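# Place the small box and bottle into the tray

## Task

Get both the small box and the bottle into the tray. Leave the heat block exactly as it currently stands; do not disturb it. The person asking is unavailable, so do not expect answers to questions.

## Robot and tools

Robot: two yam_ultra arms, left_arm and right_arm, each with a parallel two-finger gripper. In the scene frame the origin sits at table-top height midway between the nominal bases, +z points up, +x points out over the table, and left_arm is on the +y side. Arm names do not match image sides. Calibrated bases: left_arm at (+0.016, +0.342, 0) m, right_arm at (-0.032, -0.282, 0) m, each turned very slightly about z.

Frames: hand poses, velocities, targets and wrist-camera poses in results are given in each arm's own base frame. Fixed cameras and the table use the scene frame. Every offset you send is measured along the axes of that arm's current Hand target. The fingers point along the gripper's +z and close along its y. end_effector_position (metres) is the point between the pads, roughly 1 cm short of the fingertips; orientation is end_effector_quat_wxyz. Printed positions may be off by a few centimetres, more at long reach.

Row layout (used by both motion tools): 14 numbers, each in [-1, 1]. First the left_arm's seven: dx, dy, dz, rx, ry, rz, opening; then the right_arm's seven in the same order. Always send all 14, even when one arm stays put. dx..rz are an offset from that arm's Hand target as it stood when the action or move began, not an absolute pose; 1.0 equals 0.6 m for dx/dy/dz or 180 degrees for rotation, and rx, ry, rz form a single rotation vector. The opening is absolute: +1 fully open (0.094 m), -1 closed. Sending six zeros re-requests the current Hand target; a 0 in the opening slot is itself a command, so repeat the present opening to leave a gripper alone.

execute_actions(actions, cameras): actions is a list of actions; each action is a table of up to 15 rows, one per 1/30 s step. A short table keeps its final row for the remaining steps. All rows in an action count from the same start pose, and a repeated offset in a later action moves further. Empty actions just returns state and images. cameras picks image names (cam_high, cam_low, cam_over, cam_left_wrist, cam_right_wrist); omitted, null or ["all"] gives all, [] gives none, and an unknown name voids the call.

move(target, speed, blend, opening_speed, grip_force, blocking, cameras): target is one 14-number row or a list of up to 15 rows, every row an offset from the same starting Hand targets. Grippers follow straight lines, all finishing together, each lasting at least 0.5 s; all stop after 10 s total. speed is path top speed in m/s, 0.002 to 2.9, default 0.25 (turning up to twice that in rad/s), one value or one per target. blend, in metres, rounds corners at intermediate targets; 0 stops at each. opening_speed (0.2 or more per second on the -1..+1 scale) closes fingers gradually, useful on fragile items. grip_force is a per-pad limit of 10 to 50 N, one value or one per arm, persisting until changed; lower force closes slowly. blocking=false returns after about 0.5 s while motion continues. Paths do not avoid obstacles or the other arm; faster moves stray more and hit harder. Steer around an arm's own base rather than past it. The result adds a move: line such as done, off_target, moving, held or fault, plus limits (paced = pose clipped, held = steps withheld).

wait(seconds 0 to 10, cameras) lets time pass with commands held. stop(cameras) brakes a running move. zoom_image(camera, region [x0, y0, x1, y1] pixels, max 504 by 504) enlarges part of the newest image of that camera; images are 896x504. read_manual(section="licences") only returns licence text. finished_scene() ends the scene irreversibly; the tray must hold both objects without help from the robot.

Results: Hand target is the last commanded pose after clipping; orientation commands are clipped to within 40 degrees of the measured one each step. A gripper can rest a few centimetres short of its target from friction or load; the next command, even zeros, asks again, or send the gap as an offset. grip_measured is the measured opening on the command scale; empty it reads up to about 2.5 mm wide, and on a firmly held hard part it reads slightly narrower than the part. Squeeze grows about 1 N per 0.001 below first contact, then jumps to the force limit. grip_effort_nm is a gripper motor effort average (negative closing) and is not pad force. Joint torques include the arm's weight and wrap for joints 1 to 3 at ±28 N m. Joint velocities may read within noise. Tool commands lists present commands. Action results list some step positions.

Avoid: dropping objects or releasing them while moving, knocking anything off the table (fails the task), slamming or pressing hard on fixed or heavy things, letting the arms, grippers or wrist cameras touch each other, and moving the heat block. Loose objects may occasionally be nudged by outside forces. Watch for MOTOR HOT (75 °C); at 90 °C the arm folds and idles, at 100 °C it drops. Holding loads, stretching out or pushing at unreachable poses heats motors. To stop pushing on something, command the target back beyond the gripper.

Each tool is called by a JSON object that holds its "fn" and its "kwargs".

## Session

{"fn": "execute_actions", "kwargs": {"actions": []}}

Scene clock: 0.00 s.
left_arm: end_effector_position=(+0.2775, -0.0377, +0.2249) grip_measured=+1.000 grip_effort_nm=n/a end_effector_quat_wxyz=(+0.694, +0.042, +0.707, -0.128) | right_arm: end_effector_position=(+0.3170, +0.1449, +0.2030) grip_measured=+1.000 grip_effort_nm=n/a end_effector_quat_wxyz=(+0.660, +0.008, +0.751, +0.001)
Joint positions: left_arm=[0.043 0.428 0.178 0.247 0.284 -0.122 0.094] | right_arm=[0.81 1.141 0.408 0.545 0.811 0.149 0.094]
Joint velocities: within noise
Joint torques (N m): no reading
Motor temperatures (°C): left_arm=[29 32 42 39 33 30 29] | right_arm=[31 37 46 47 30 33 36]
Heat: left arm: 42 °C; right arm: 47 °C.
Hand target: left_arm +0.2769, -0.0377, +0.2337; +0.703, +0.044, +0.699, -0.127 | right_arm +0.3176, +0.1450, +0.2094; +0.665, +0.013, +0.747, +0.004
Tool commands: left_gripper/opening=+1.0 right_gripper/opening=+1.0

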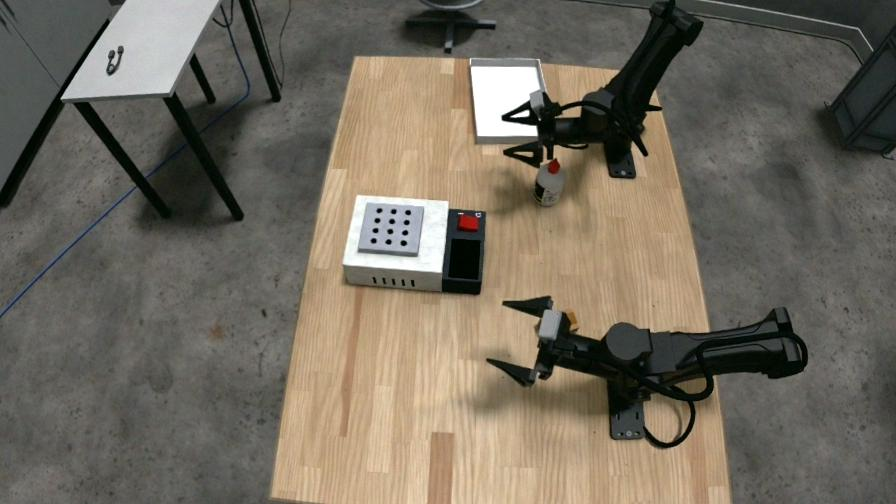

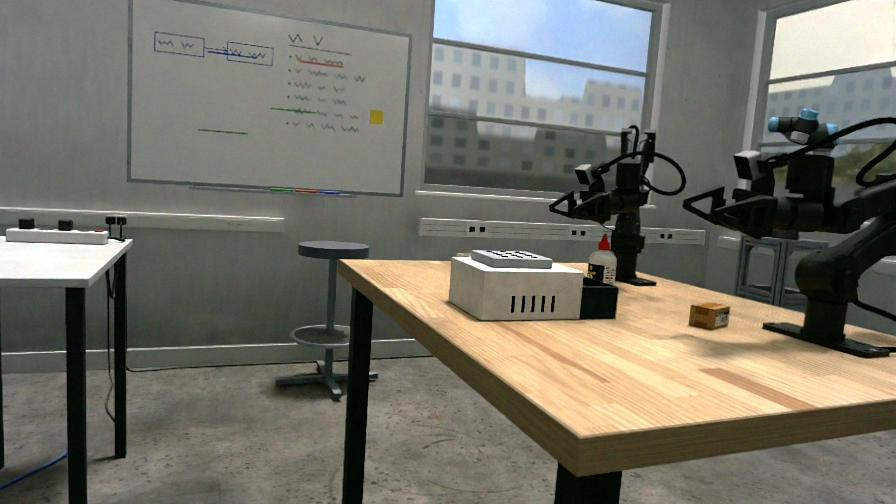

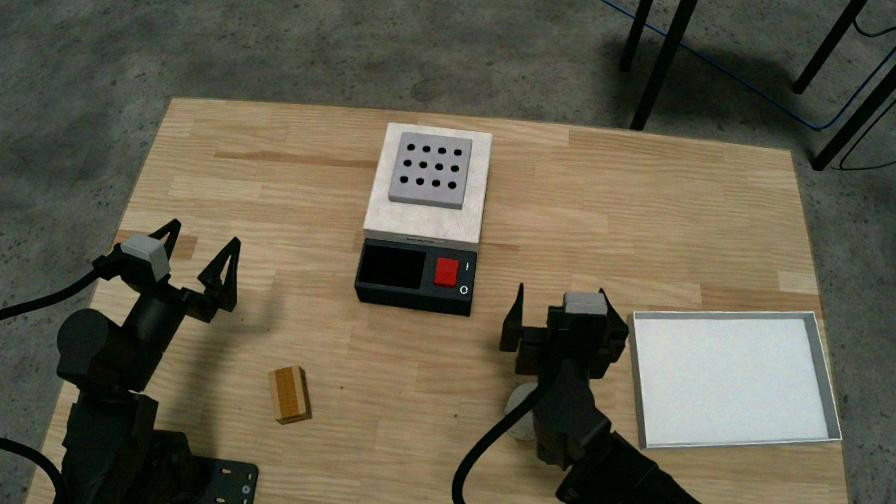

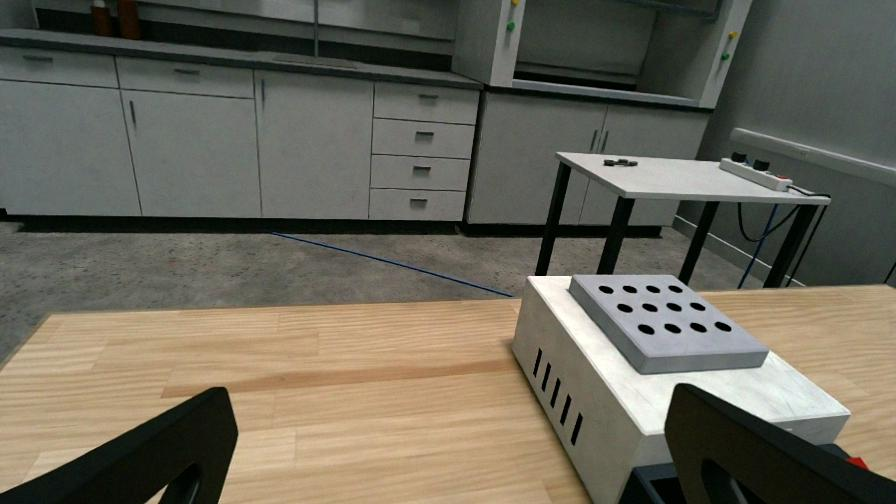

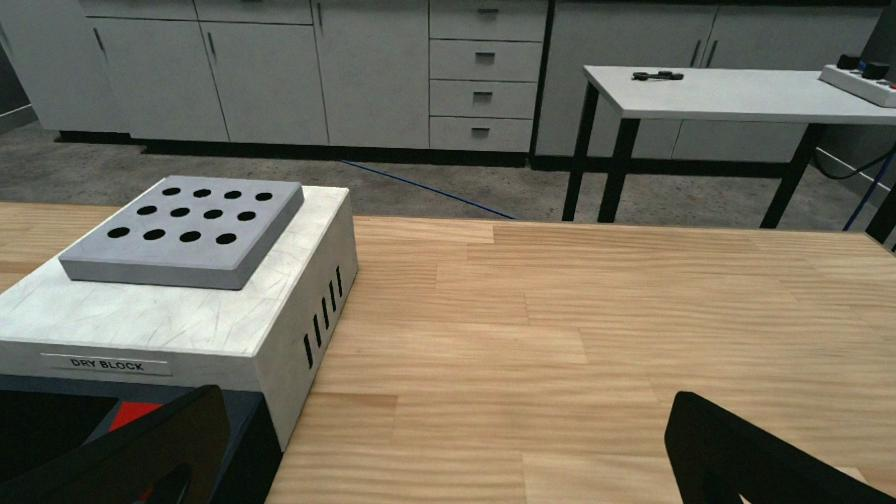

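{"fn": "move", "kwargs": {"target": [[-0.05,-0.006,0,-0.09,0.499,-0.031,1,-0.066,0,-0.008,0,0.46,0,1]]}}

Scene clock: 7.77 s.
left_arm: end_effector_position=(+0.2758, -0.0365, +0.2560) grip_measured=+1.000 grip_effort_nm=-0.01 end_effector_quat_wxyz=(+0.119, -0.001, +0.993, -0.019) | right_arm: end_effector_position=(+0.3153, +0.1437, +0.2424) grip_measured=+1.000 grip_effort_nm=-0.01 end_effector_quat_wxyz=(+0.098, +0.008, +0.994, +0.050)
Joint positions: left_arm=[-0.131 1.477 1.723 -1.574 0.006 -0.134 0.094] | right_arm=[0.419 1.737 1.939 -1.552 -0.011 0.437 0.094]
Joint torques (N m): left_arm=[-0.55 -4.96 6.91 0.69 -0.03 -0.06] | right_arm=[-0.47 -7.56 7.05 0.75 -0.08 -0.08]
Heat: left arm: 43 °C; right arm: 47 °C.
Hand target: left_arm +0.2763, -0.0376, +0.2638; -0.001, +0.000, +1.000, +0.000 | right_arm +0.3175, +0.1440, +0.2494; +0.005, +0.007, +1.000, +0.012
Off the commanded pose: left_arm 0.008 m, 14 deg | right_arm 0.007 m, 12 deg.
joint sent to its limit (left arm) — joint 4 (wrist pitch), lower limit. The joint targets are off in orientation, not in position.
joint sent to its limit (right arm) — joint 4 (wrist pitch), lower limit. The joint targets are off in orientation, not in position.
move: off_target (left_arm, right_arm)

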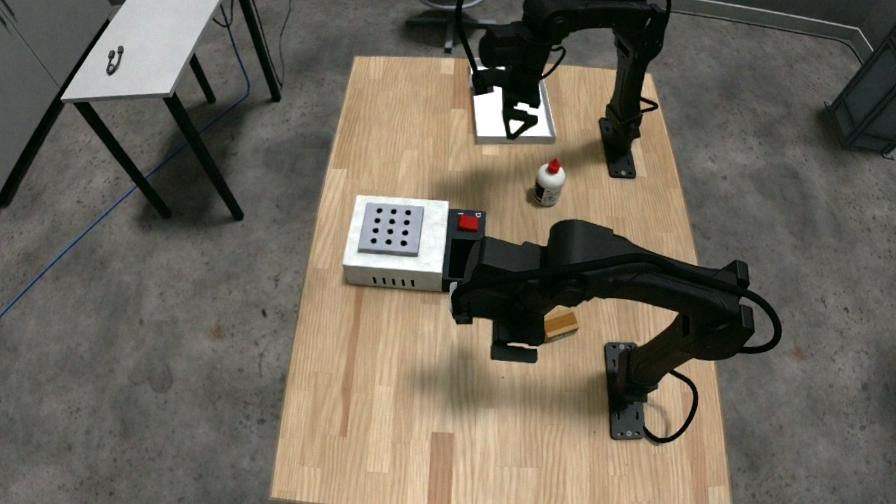

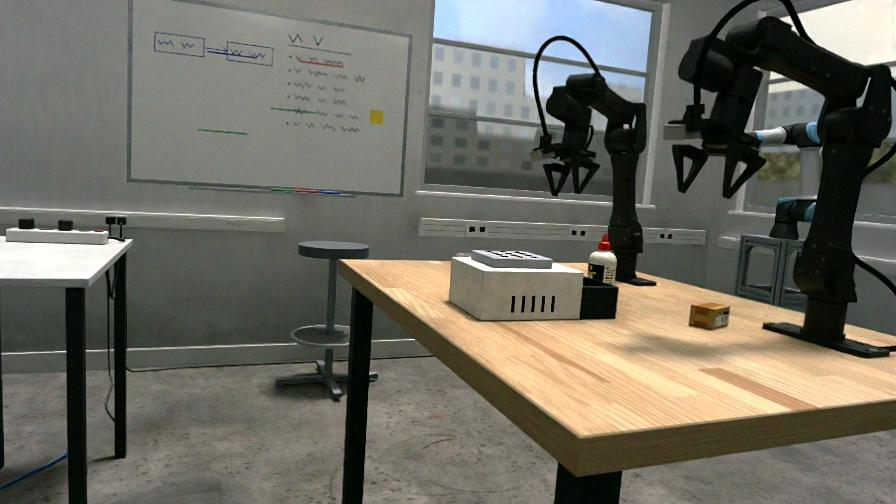

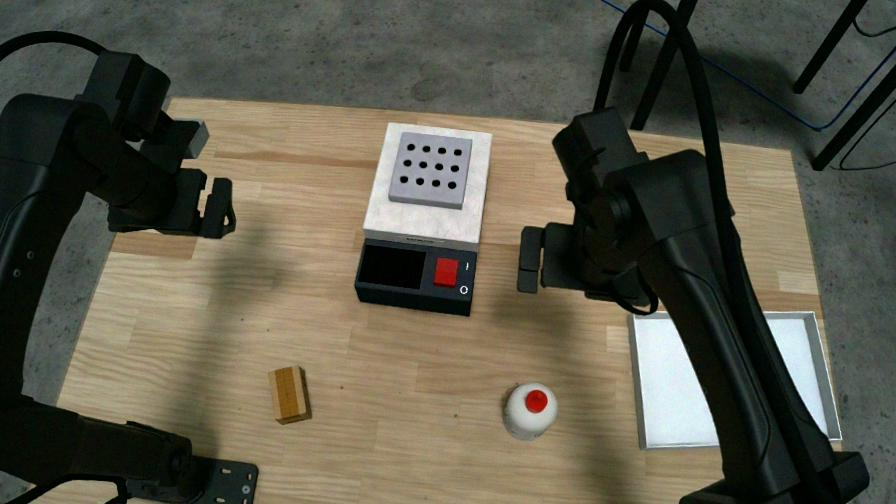

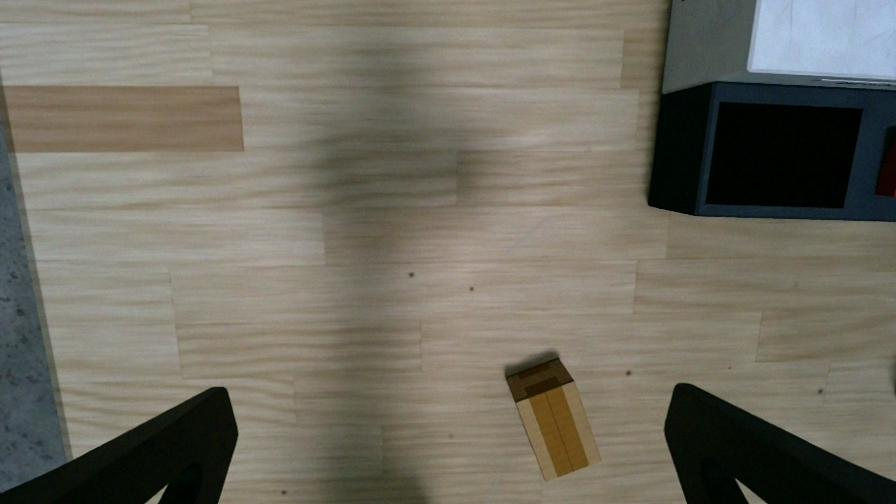

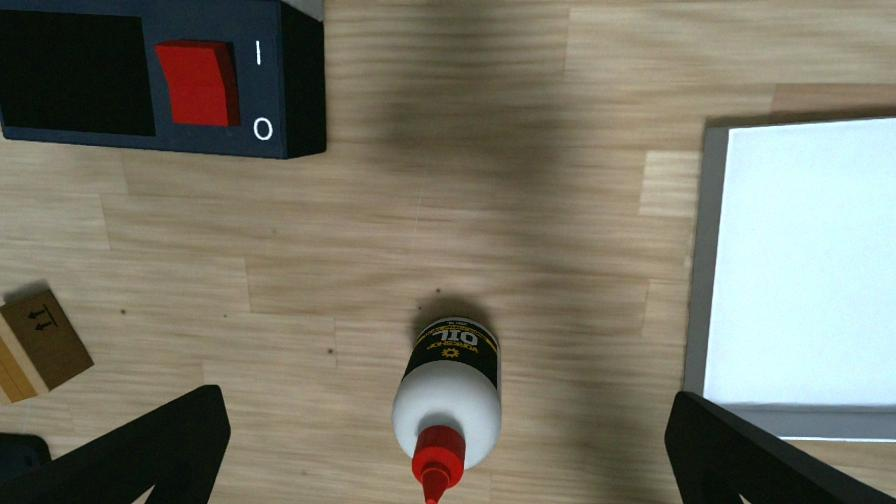

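{"fn": "zoom_image", "kwargs": {"camera": "cam_low", "region": [540, 210, 680, 310]}}

{"fn": "zoom_image", "kwargs": {"camera": "cam_right_wrist", "region": [340, 280, 560, 504]}}

{"fn": "zoom_image", "kwargs": {"camera": "cam_high", "region": [440, 40, 640, 220]}}

Scaled by 3.600.

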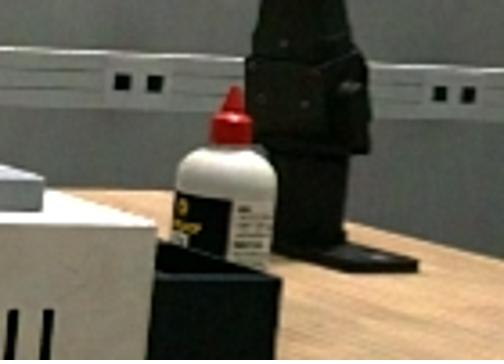

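Scaled by 2.250.

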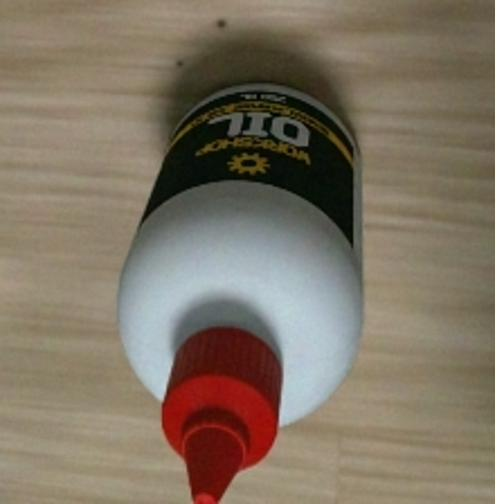

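Scaled by 2.520.

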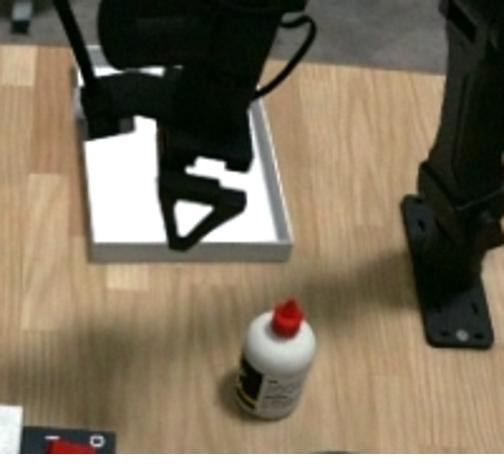

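{"fn": "move", "kwargs": {"target": [[0.238,-0.149,0.24,0,0,-0.108,1,0.1775,0.027,0.099,0,0,0,1]]}}

Scene clock: 18.23 s.
left_arm: end_effector_position=(+0.1316, -0.1267, +0.1189) grip_measured=+1.000 grip_effort_nm=-0.01 end_effector_quat_wxyz=(-0.015, -0.169, +0.986, +0.008) | right_arm: end_effector_position=(+0.2125, +0.1621, +0.1837) grip_measured=+1.000 grip_effort_nm=-0.01 end_effector_quat_wxyz=(-0.010, +0.006, +1.000, +0.001)
Joint positions: left_arm=[-0.758 1.256 1.015 -1.36 0.014 -1.098 0.094] | right_arm=[0.639 1.587 1.553 -1.552 -0.013 0.652 0.094]
Joint torques (N m): left_arm=[-0.55 -5.37 4.19 0.46 -0.09 -0.09] | right_arm=[0.32 -9.13 4.4 0.55 -0.02 0.05]
Heat: left arm: 43 °C; right arm: 47 °C.
Hand target: left_arm +0.1332, -0.1270, +0.1202; -0.001, -0.169, +0.986, +0.000 | right_arm +0.2117, +0.1632, +0.1894; +0.005, +0.007, +1.000, +0.012
Off the commanded pose: left_arm 0.002 m, 2 deg | right_arm 0.006 m, 2 deg.
move: done

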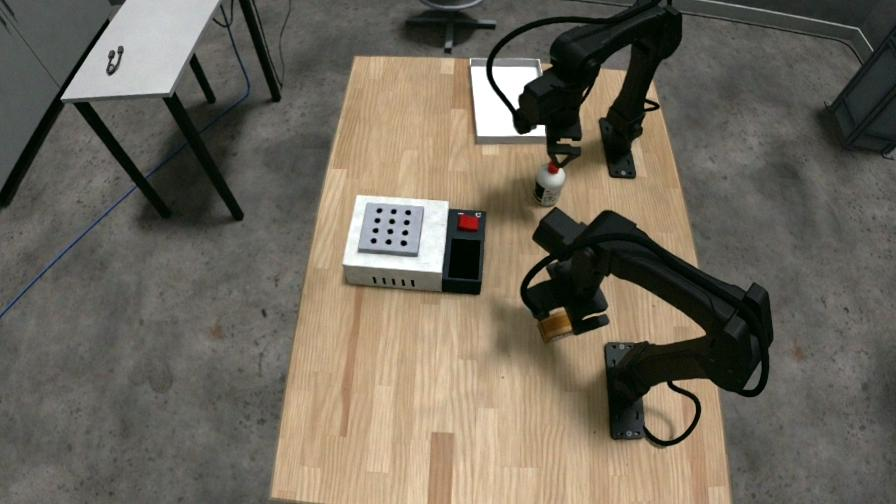

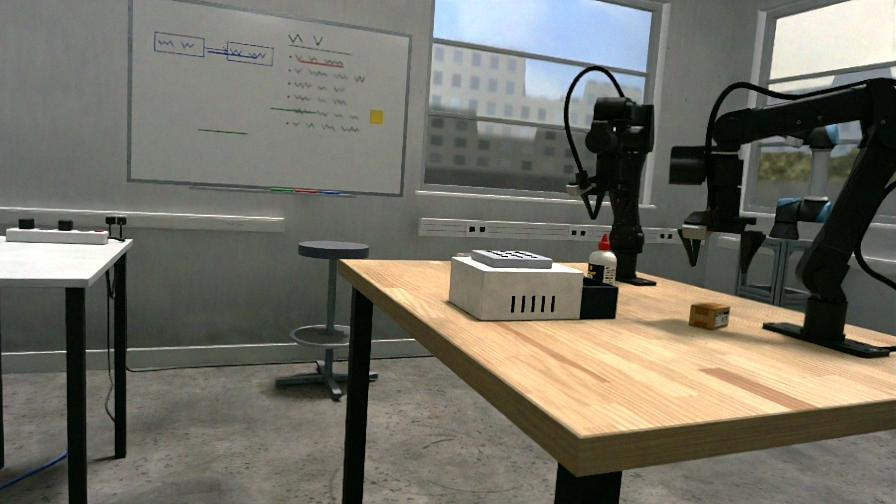

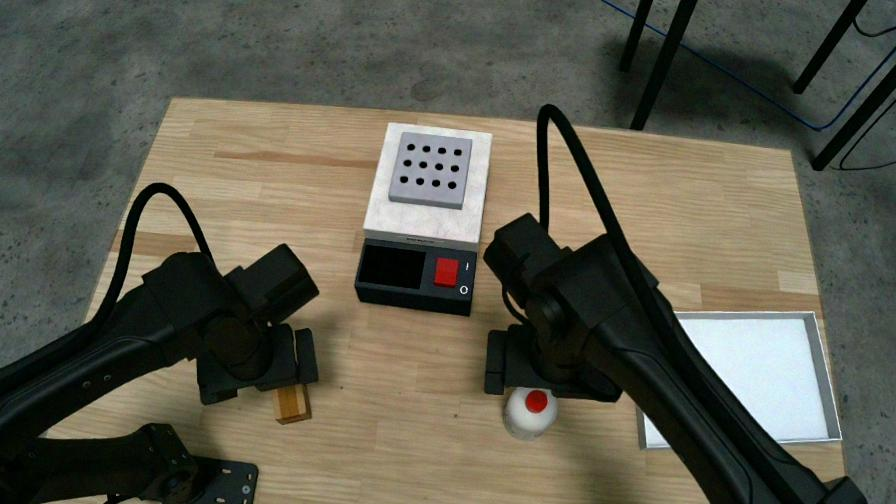

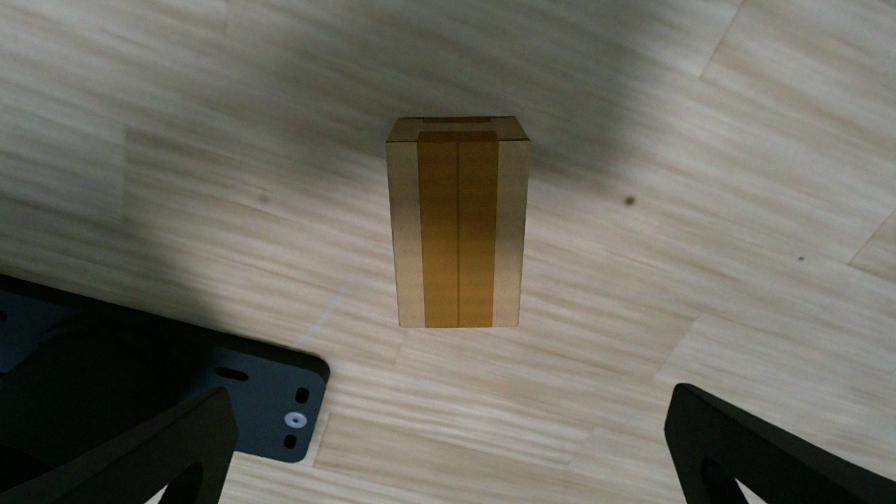

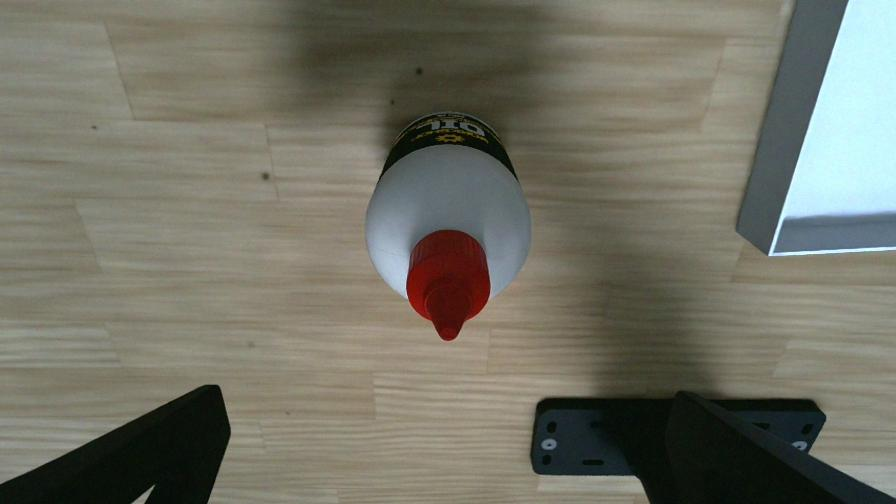

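{"fn": "move", "kwargs": {"target": [[-0.008,0,0.167,0,0,0,1,0.0033,0,0.113,0,0,0,1]], "speed": 0.15, "cameras": ["cam_left_wrist","cam_right_wrist"]}}

Scene clock: 21.87 s.
left_arm: end_effector_position=(+0.1348, -0.1277, +0.0235) grip_measured=+1.000 grip_effort_nm=-0.01 end_effector_quat_wxyz=(-0.005, -0.168, +0.986, -0.004) | right_arm: end_effector_position=(+0.2097, +0.1619, +0.1158) grip_measured=+1.000 grip_effort_nm=-0.01 end_effector_quat_wxyz=(-0.012, +0.008, +1.000, -0.001)
Joint positions: left_arm=[-0.751 1.321 0.671 -0.922 0.013 -1.088 0.094] | right_arm=[0.645 1.565 1.26 -1.286 -0.013 0.66 0.094]
Joint torques (N m): left_arm=[0.51 -3.04 3.96 0.48 -0.11 0.09] | right_arm=[0.51 -9.21 4.45 0.57 -0.02 0.04]
Heat: left arm: 43 °C; right arm: 47 °C.
Hand target: left_arm +0.1374, -0.1253, +0.0199; -0.001, -0.169, +0.986, +0.000 | right_arm +0.2104, +0.1649, +0.1216; +0.005, +0.007, +1.000, +0.012
Off the commanded pose: left_arm 0.005 m, 1 deg | right_arm 0.007 m, 2 deg.
move: done
Images, in order (width x height): cam_left_wrist 896x504, cam_right_wrist 896x504.

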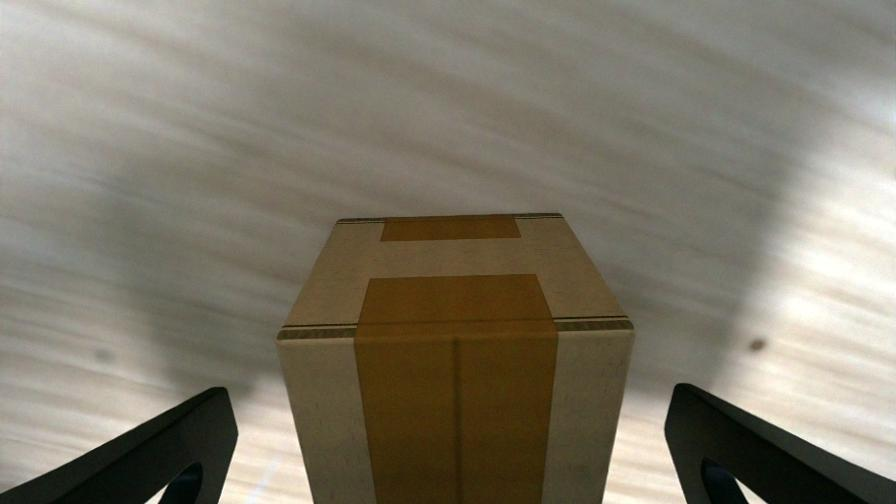

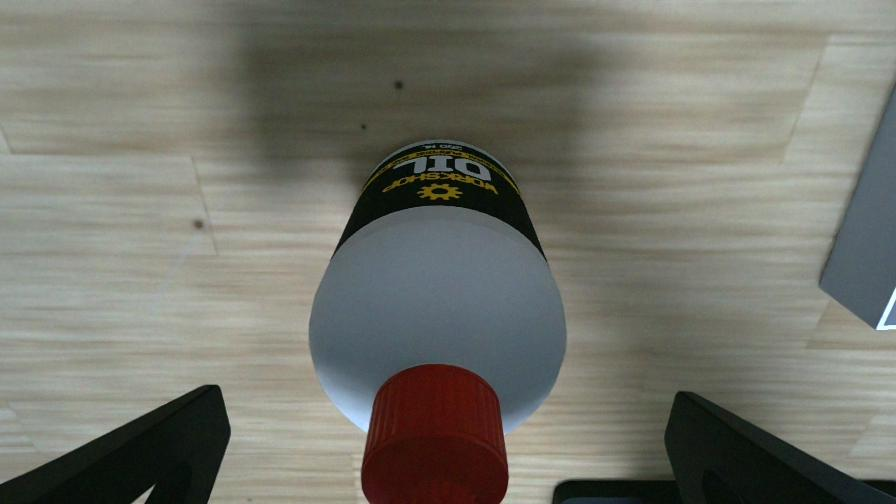

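{"fn": "move", "kwargs": {"target": [[0,0,0,0,0,0,-0.4,0,0,-0.004,0,0,0,-0.75]], "grip_force": [15,30], "opening_speed": 0.5, "cameras": ["cam_left_wrist","cam_right_wrist","cam_low"]}}

Scene clock: 29.30 s.
left_arm: end_effector_position=(+0.1353, -0.1280, +0.0235) grip_measured=-0.029 grip_effort_nm=-0.37 end_effector_quat_wxyz=(-0.005, -0.168, +0.986, -0.005) | right_arm: end_effector_position=(+0.2097, +0.1619, +0.1158) grip_measured=-0.445 grip_effort_nm=-0.67 end_effector_quat_wxyz=(-0.012, +0.008, +1.000, -0.001)
Joint positions: left_arm=[-0.751 1.321 0.671 -0.92 0.013 -1.088 0.046] | right_arm=[0.645 1.565 1.26 -1.286 -0.013 0.66 0.026]
Joint torques (N m): left_arm=[0.51 -2.86 4.01 0.52 -0.12 0.1] | right_arm=[0.49 -9.32 5.05 0.48 -0.02 0.04]
Heat: left arm: 43 °C; right arm: 47 °C.
Hand target: left_arm +0.1375, -0.1254, +0.0199; -0.001, -0.169, +0.986, +0.000 | right_arm +0.2104, +0.1649, +0.1240; +0.005, +0.007, +1.000, +0.012
Off the commanded pose: left_arm 0.005 m, 1 deg | right_arm 0.009 m, 2 deg.
grip_force (N): 15, 30
move: done
Images, in order (width x height): cam_low 896x504, cam_left_wrist 896x504, cam_right_wrist 896x504.

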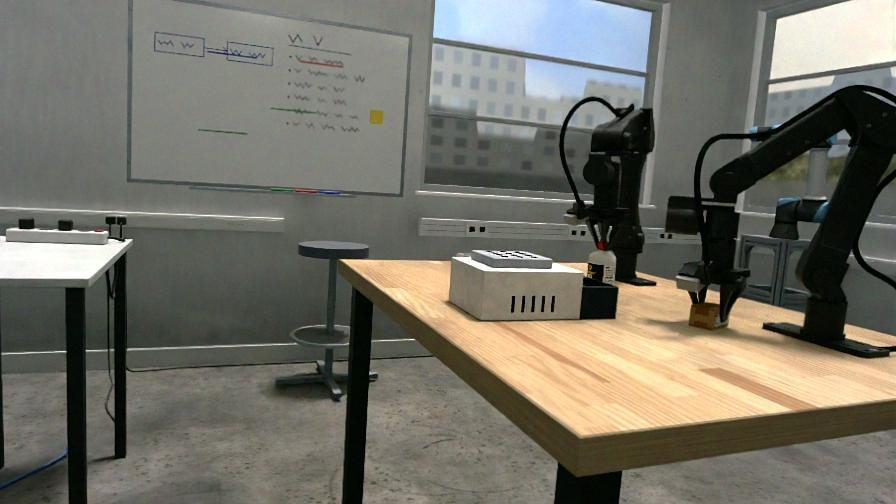

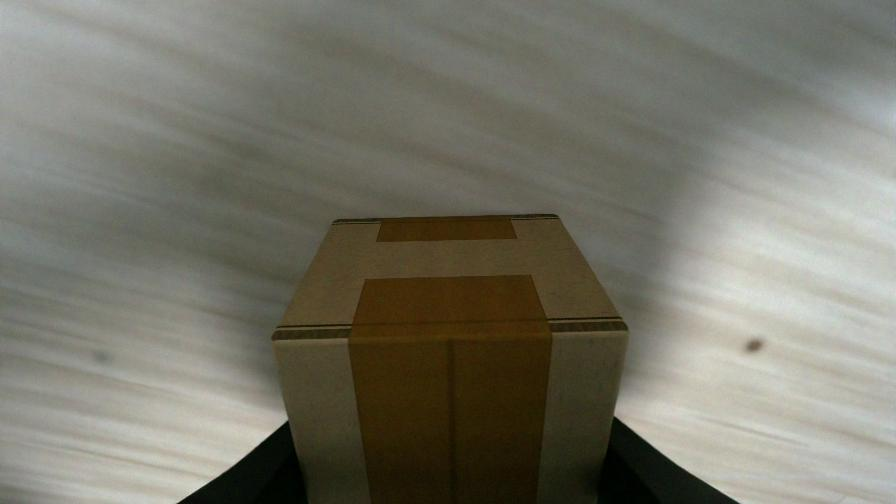

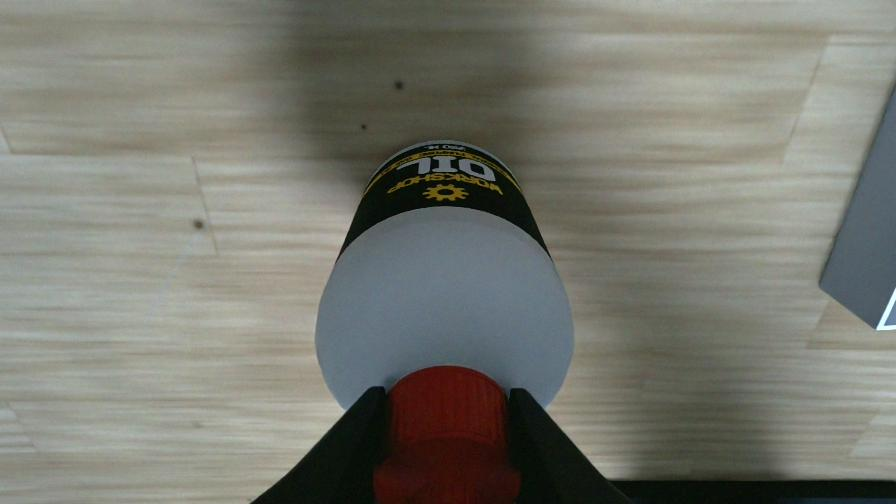

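{"fn": "move", "kwargs": {"target": [[0,0,-0.142,0,0,0,-0.4,0,0,-0.142,0,0,0,-0.75],[0.129,-0.336,-0.142,0,0,0,-0.4,-0.098,-0.658,-0.158,0,0,0,-0.75]], "speed": [0.12,0.25], "blend": [0.02,0]}}

Scene clock: 34.53 s.
left_arm: end_effector_position=(+0.1310, -0.3386, +0.1031) grip_measured=-0.029 grip_effort_nm=-0.39 end_effector_quat_wxyz=(-0.004, -0.167, +0.986, -0.004) | right_arm: end_effector_position=(+0.2578, -0.2313, +0.2042) grip_measured=-0.446 grip_effort_nm=-0.68 end_effector_quat_wxyz=(+0.040, +0.013, +0.999, -0.024)
Joint positions: left_arm=[-1.199 1.918 1.625 -1.272 0.01 -1.536 0.046] | right_arm=[-0.743 1.815 1.893 -1.556 -0.018 -0.717 0.026]
Joint torques (N m): left_arm=[-0.4 -7.47 7.15 0.16 -0.04 -0.02] | right_arm=[0.14 -7.91 7.2 0.55 -0.08 -0.08]
Heat: left arm: 43 °C; right arm: 47 °C.
Hand target: left_arm +0.1318, -0.3413, +0.1051; -0.001, -0.169, +0.986, +0.000 | right_arm +0.2626, -0.2330, +0.2096; +0.004, +0.007, +1.000, +0.012
Off the commanded pose: left_arm 0.003 m, 1 deg | right_arm 0.008 m, 6 deg.
joint sent to its limit (right arm) — joint 4 (wrist pitch), lower limit. The joint targets are off in orientation, not in position.
grip_force (N): 15, 30
move: off_target (right_arm)

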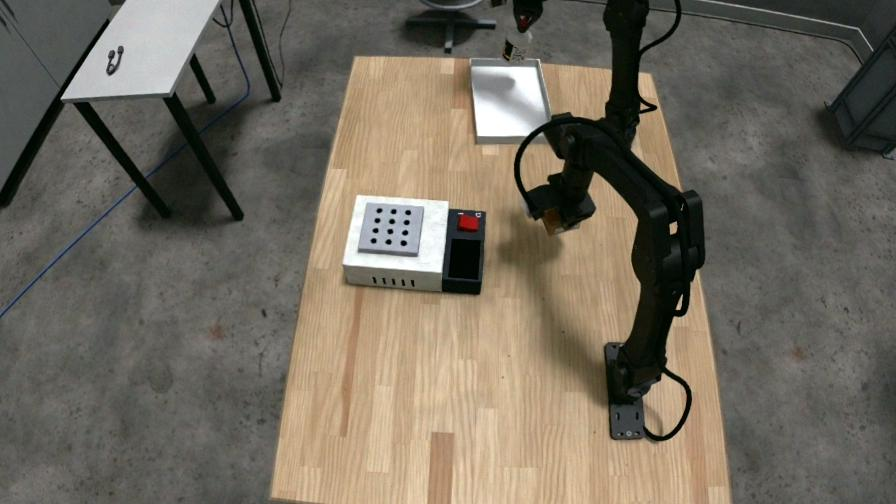

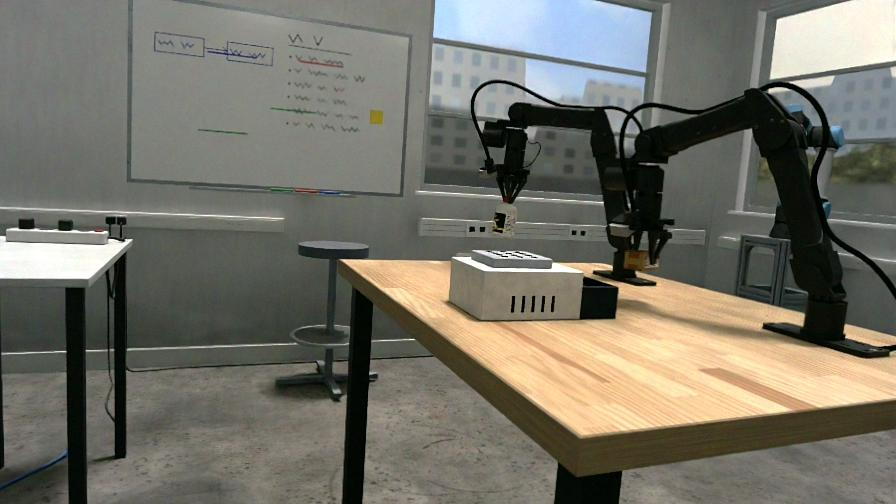

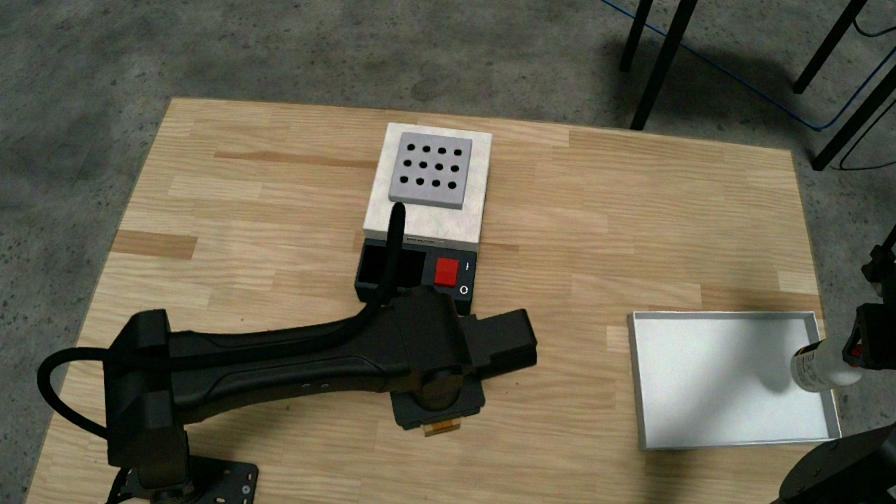

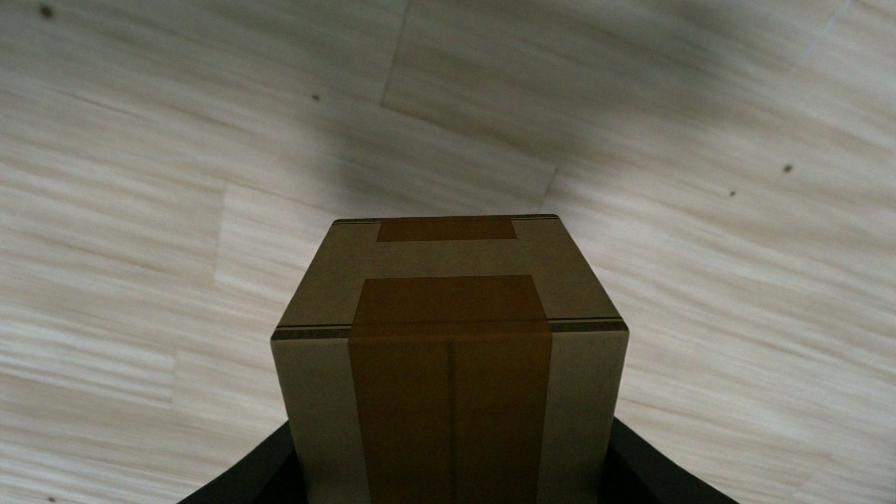

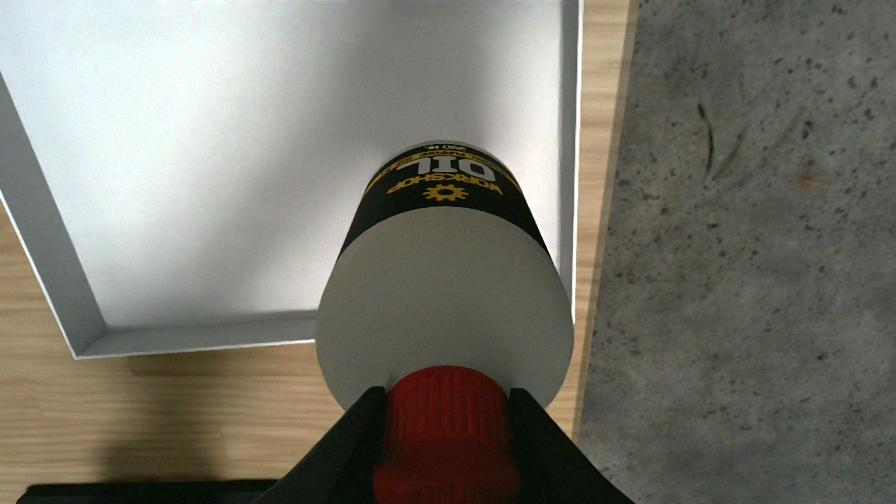

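{"fn": "move", "kwargs": {"target": [[0,0,0.126,0,0,0,-0.4,0,0,0.131,0,0,0,-0.75]], "speed": 0.12, "cameras": ["cam_over","cam_low","cam_right_wrist","cam_left_wrist"]}}

Scene clock: 37.27 s.
left_arm: end_effector_position=(+0.1319, -0.3408, +0.0356) grip_measured=-0.029 grip_effort_nm=-0.39 end_effector_quat_wxyz=(-0.004, -0.168, +0.986, -0.004) | right_arm: end_effector_position=(+0.2580, -0.2315, +0.1344) grip_measured=-0.446 grip_effort_nm=-0.68 end_effector_quat_wxyz=(+0.000, +0.013, +1.000, +0.012)
Joint positions: left_arm=[-1.199 1.974 1.43 -1.022 0.01 -1.536 0.046] | right_arm=[-0.743 1.874 1.691 -1.403 -0.018 -0.718 0.026]
Joint torques (N m): left_arm=[-0.35 -8.02 4.38 0.56 -0.04 -0.09] | right_arm=[0.57 -8.58 4.83 0.59 -0.08 -0.06]
Heat: left arm: 43 °C; right arm: 47 °C.
Hand target: left_arm +0.1316, -0.3413, +0.0295; -0.001, -0.169, +0.986, +0.000 | right_arm +0.2634, -0.2311, +0.1311; +0.005, +0.007, +1.000, +0.012
Off the commanded pose: left_arm 0.006 m, 1 deg | right_arm 0.006 m, 1 deg.
grip_force (N): 15, 30
move: done
Images, in order (width x height): cam_low 896x504, cam_over 896x504, cam_left_wrist 896x504, cam_right_wrist 896x504.

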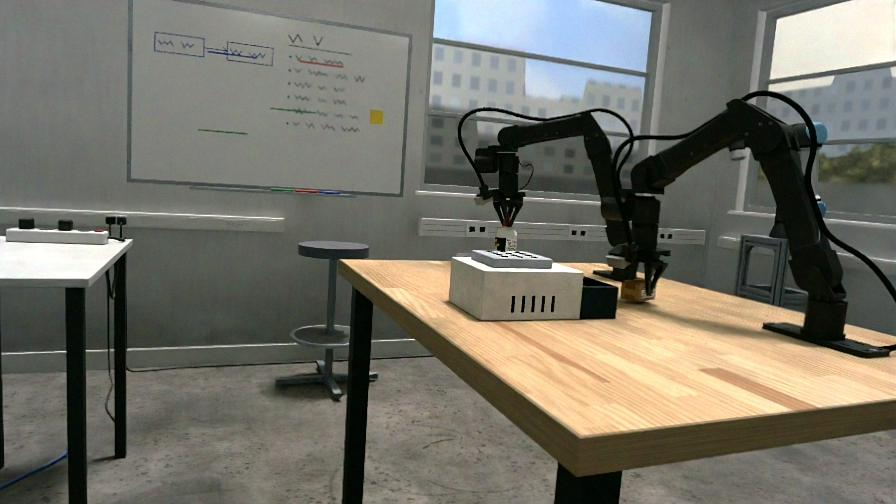

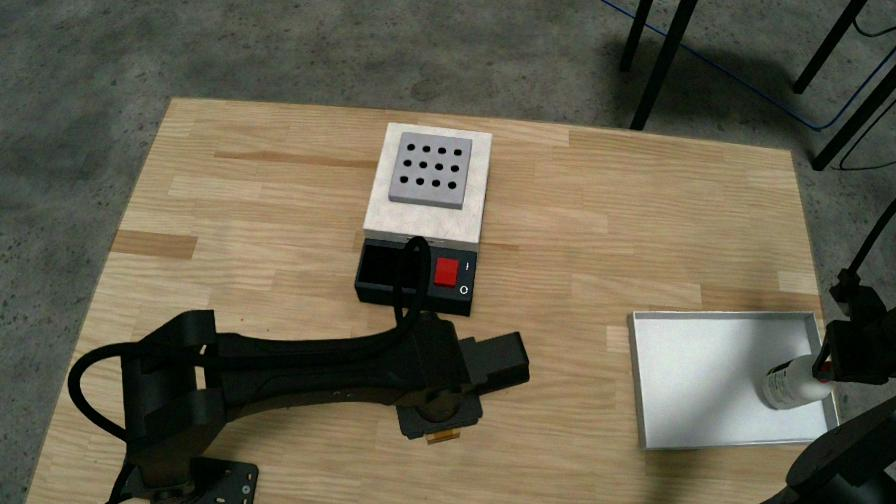

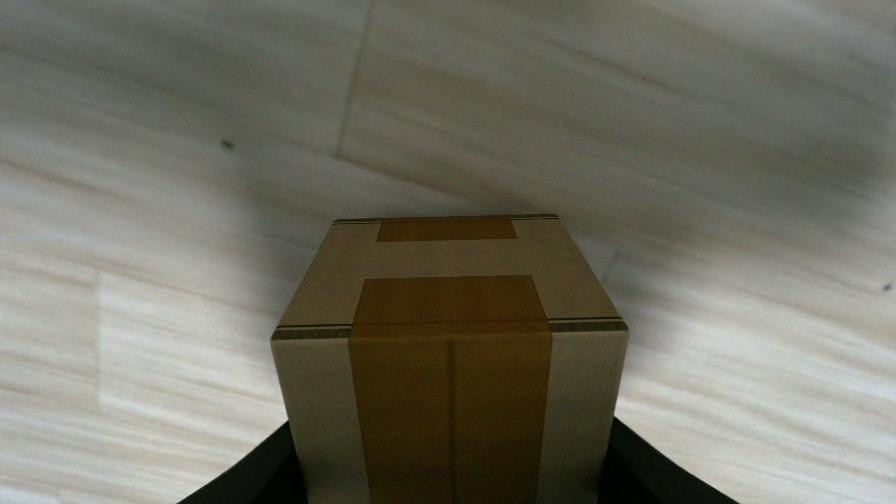

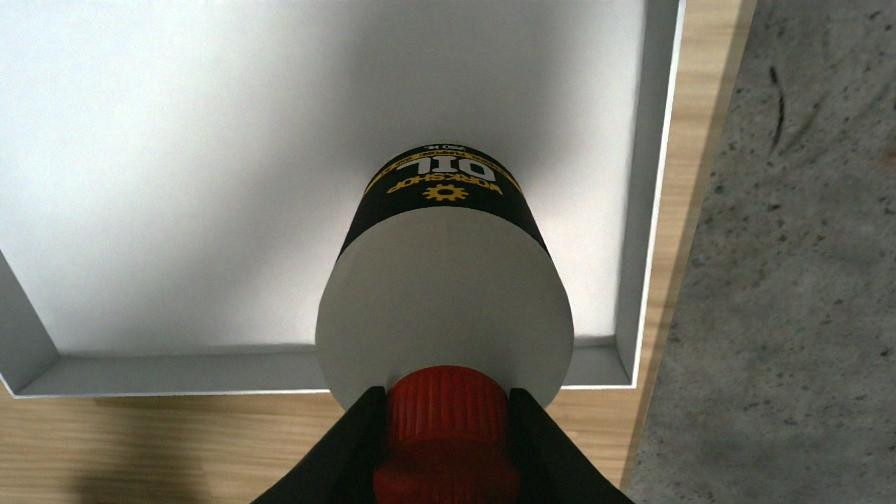

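{"fn": "move", "kwargs": {"target": [[0,0,0.021,0,0,0,-0.4,0,0,0.024,0,0,0,-0.75]], "speed": 0.03, "cameras": ["cam_right_wrist","cam_left_wrist"]}}

Scene clock: 38.50 s.
left_arm: end_effector_position=(+0.1319, -0.3410, +0.0272) grip_measured=-0.031 grip_effort_nm=-0.39 end_effector_quat_wxyz=(-0.004, -0.168, +0.986, -0.005) | right_arm: end_effector_position=(+0.2581, -0.2307, +0.1212) grip_measured=-0.446 grip_effort_nm=-0.68 end_effector_quat_wxyz=(-0.001, +0.012, +1.000, +0.013)
Joint positions: left_arm=[-1.199 1.982 1.406 -0.987 0.01 -1.537 0.046] | right_arm=[-0.742 1.874 1.639 -1.354 -0.018 -0.718 0.026]
Joint torques (N m): left_arm=[-0.28 -7.38 3.86 0.61 -0.04 -0.04] | right_arm=[0.51 -8.7 4.37 0.67 -0.08 -0.05]
Heat: left arm: 43 °C; right arm: 47 °C.
Hand target: left_arm +0.1316, -0.3413, +0.0169; -0.001, -0.169, +0.986, +0.000 | right_arm +0.2635, -0.2308, +0.1167; +0.005, +0.007, +1.000, +0.012
Off the commanded pose: left_arm 0.010 m, 1 deg | right_arm 0.007 m, 1 deg.
grip_force (N): 15, 30
move: done
Images, in order (width x height): cam_left_wrist 896x504, cam_right_wrist 896x504.

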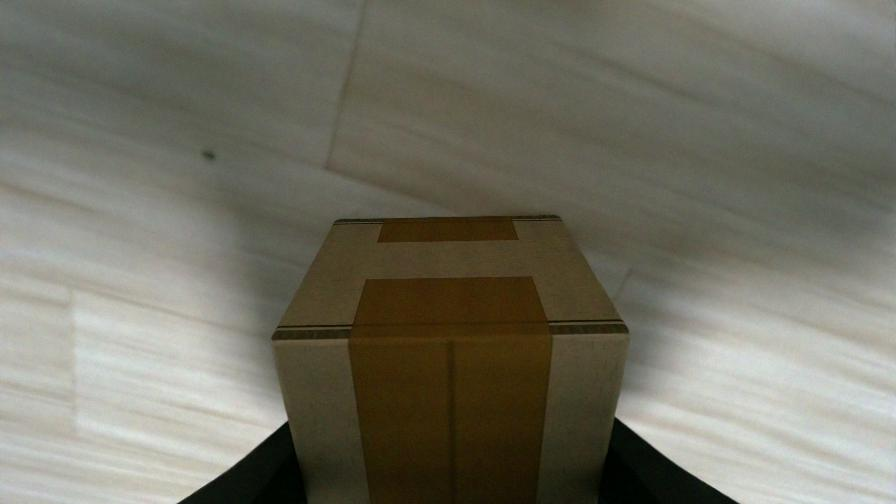

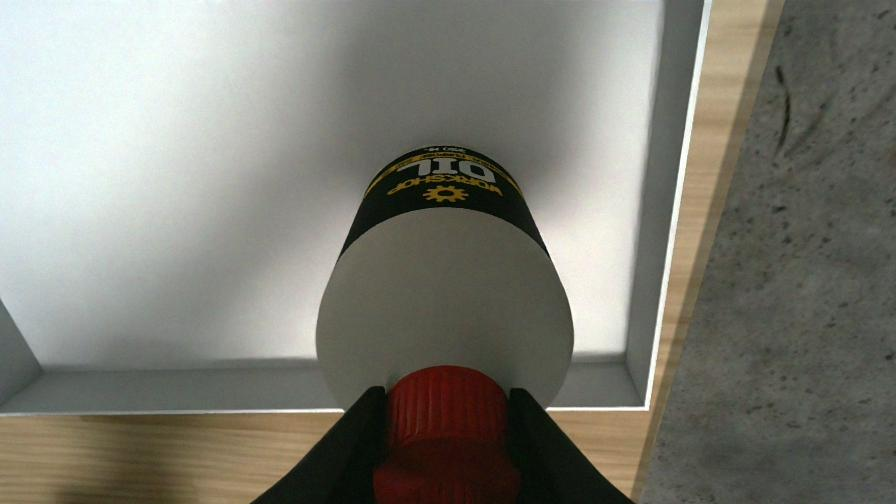

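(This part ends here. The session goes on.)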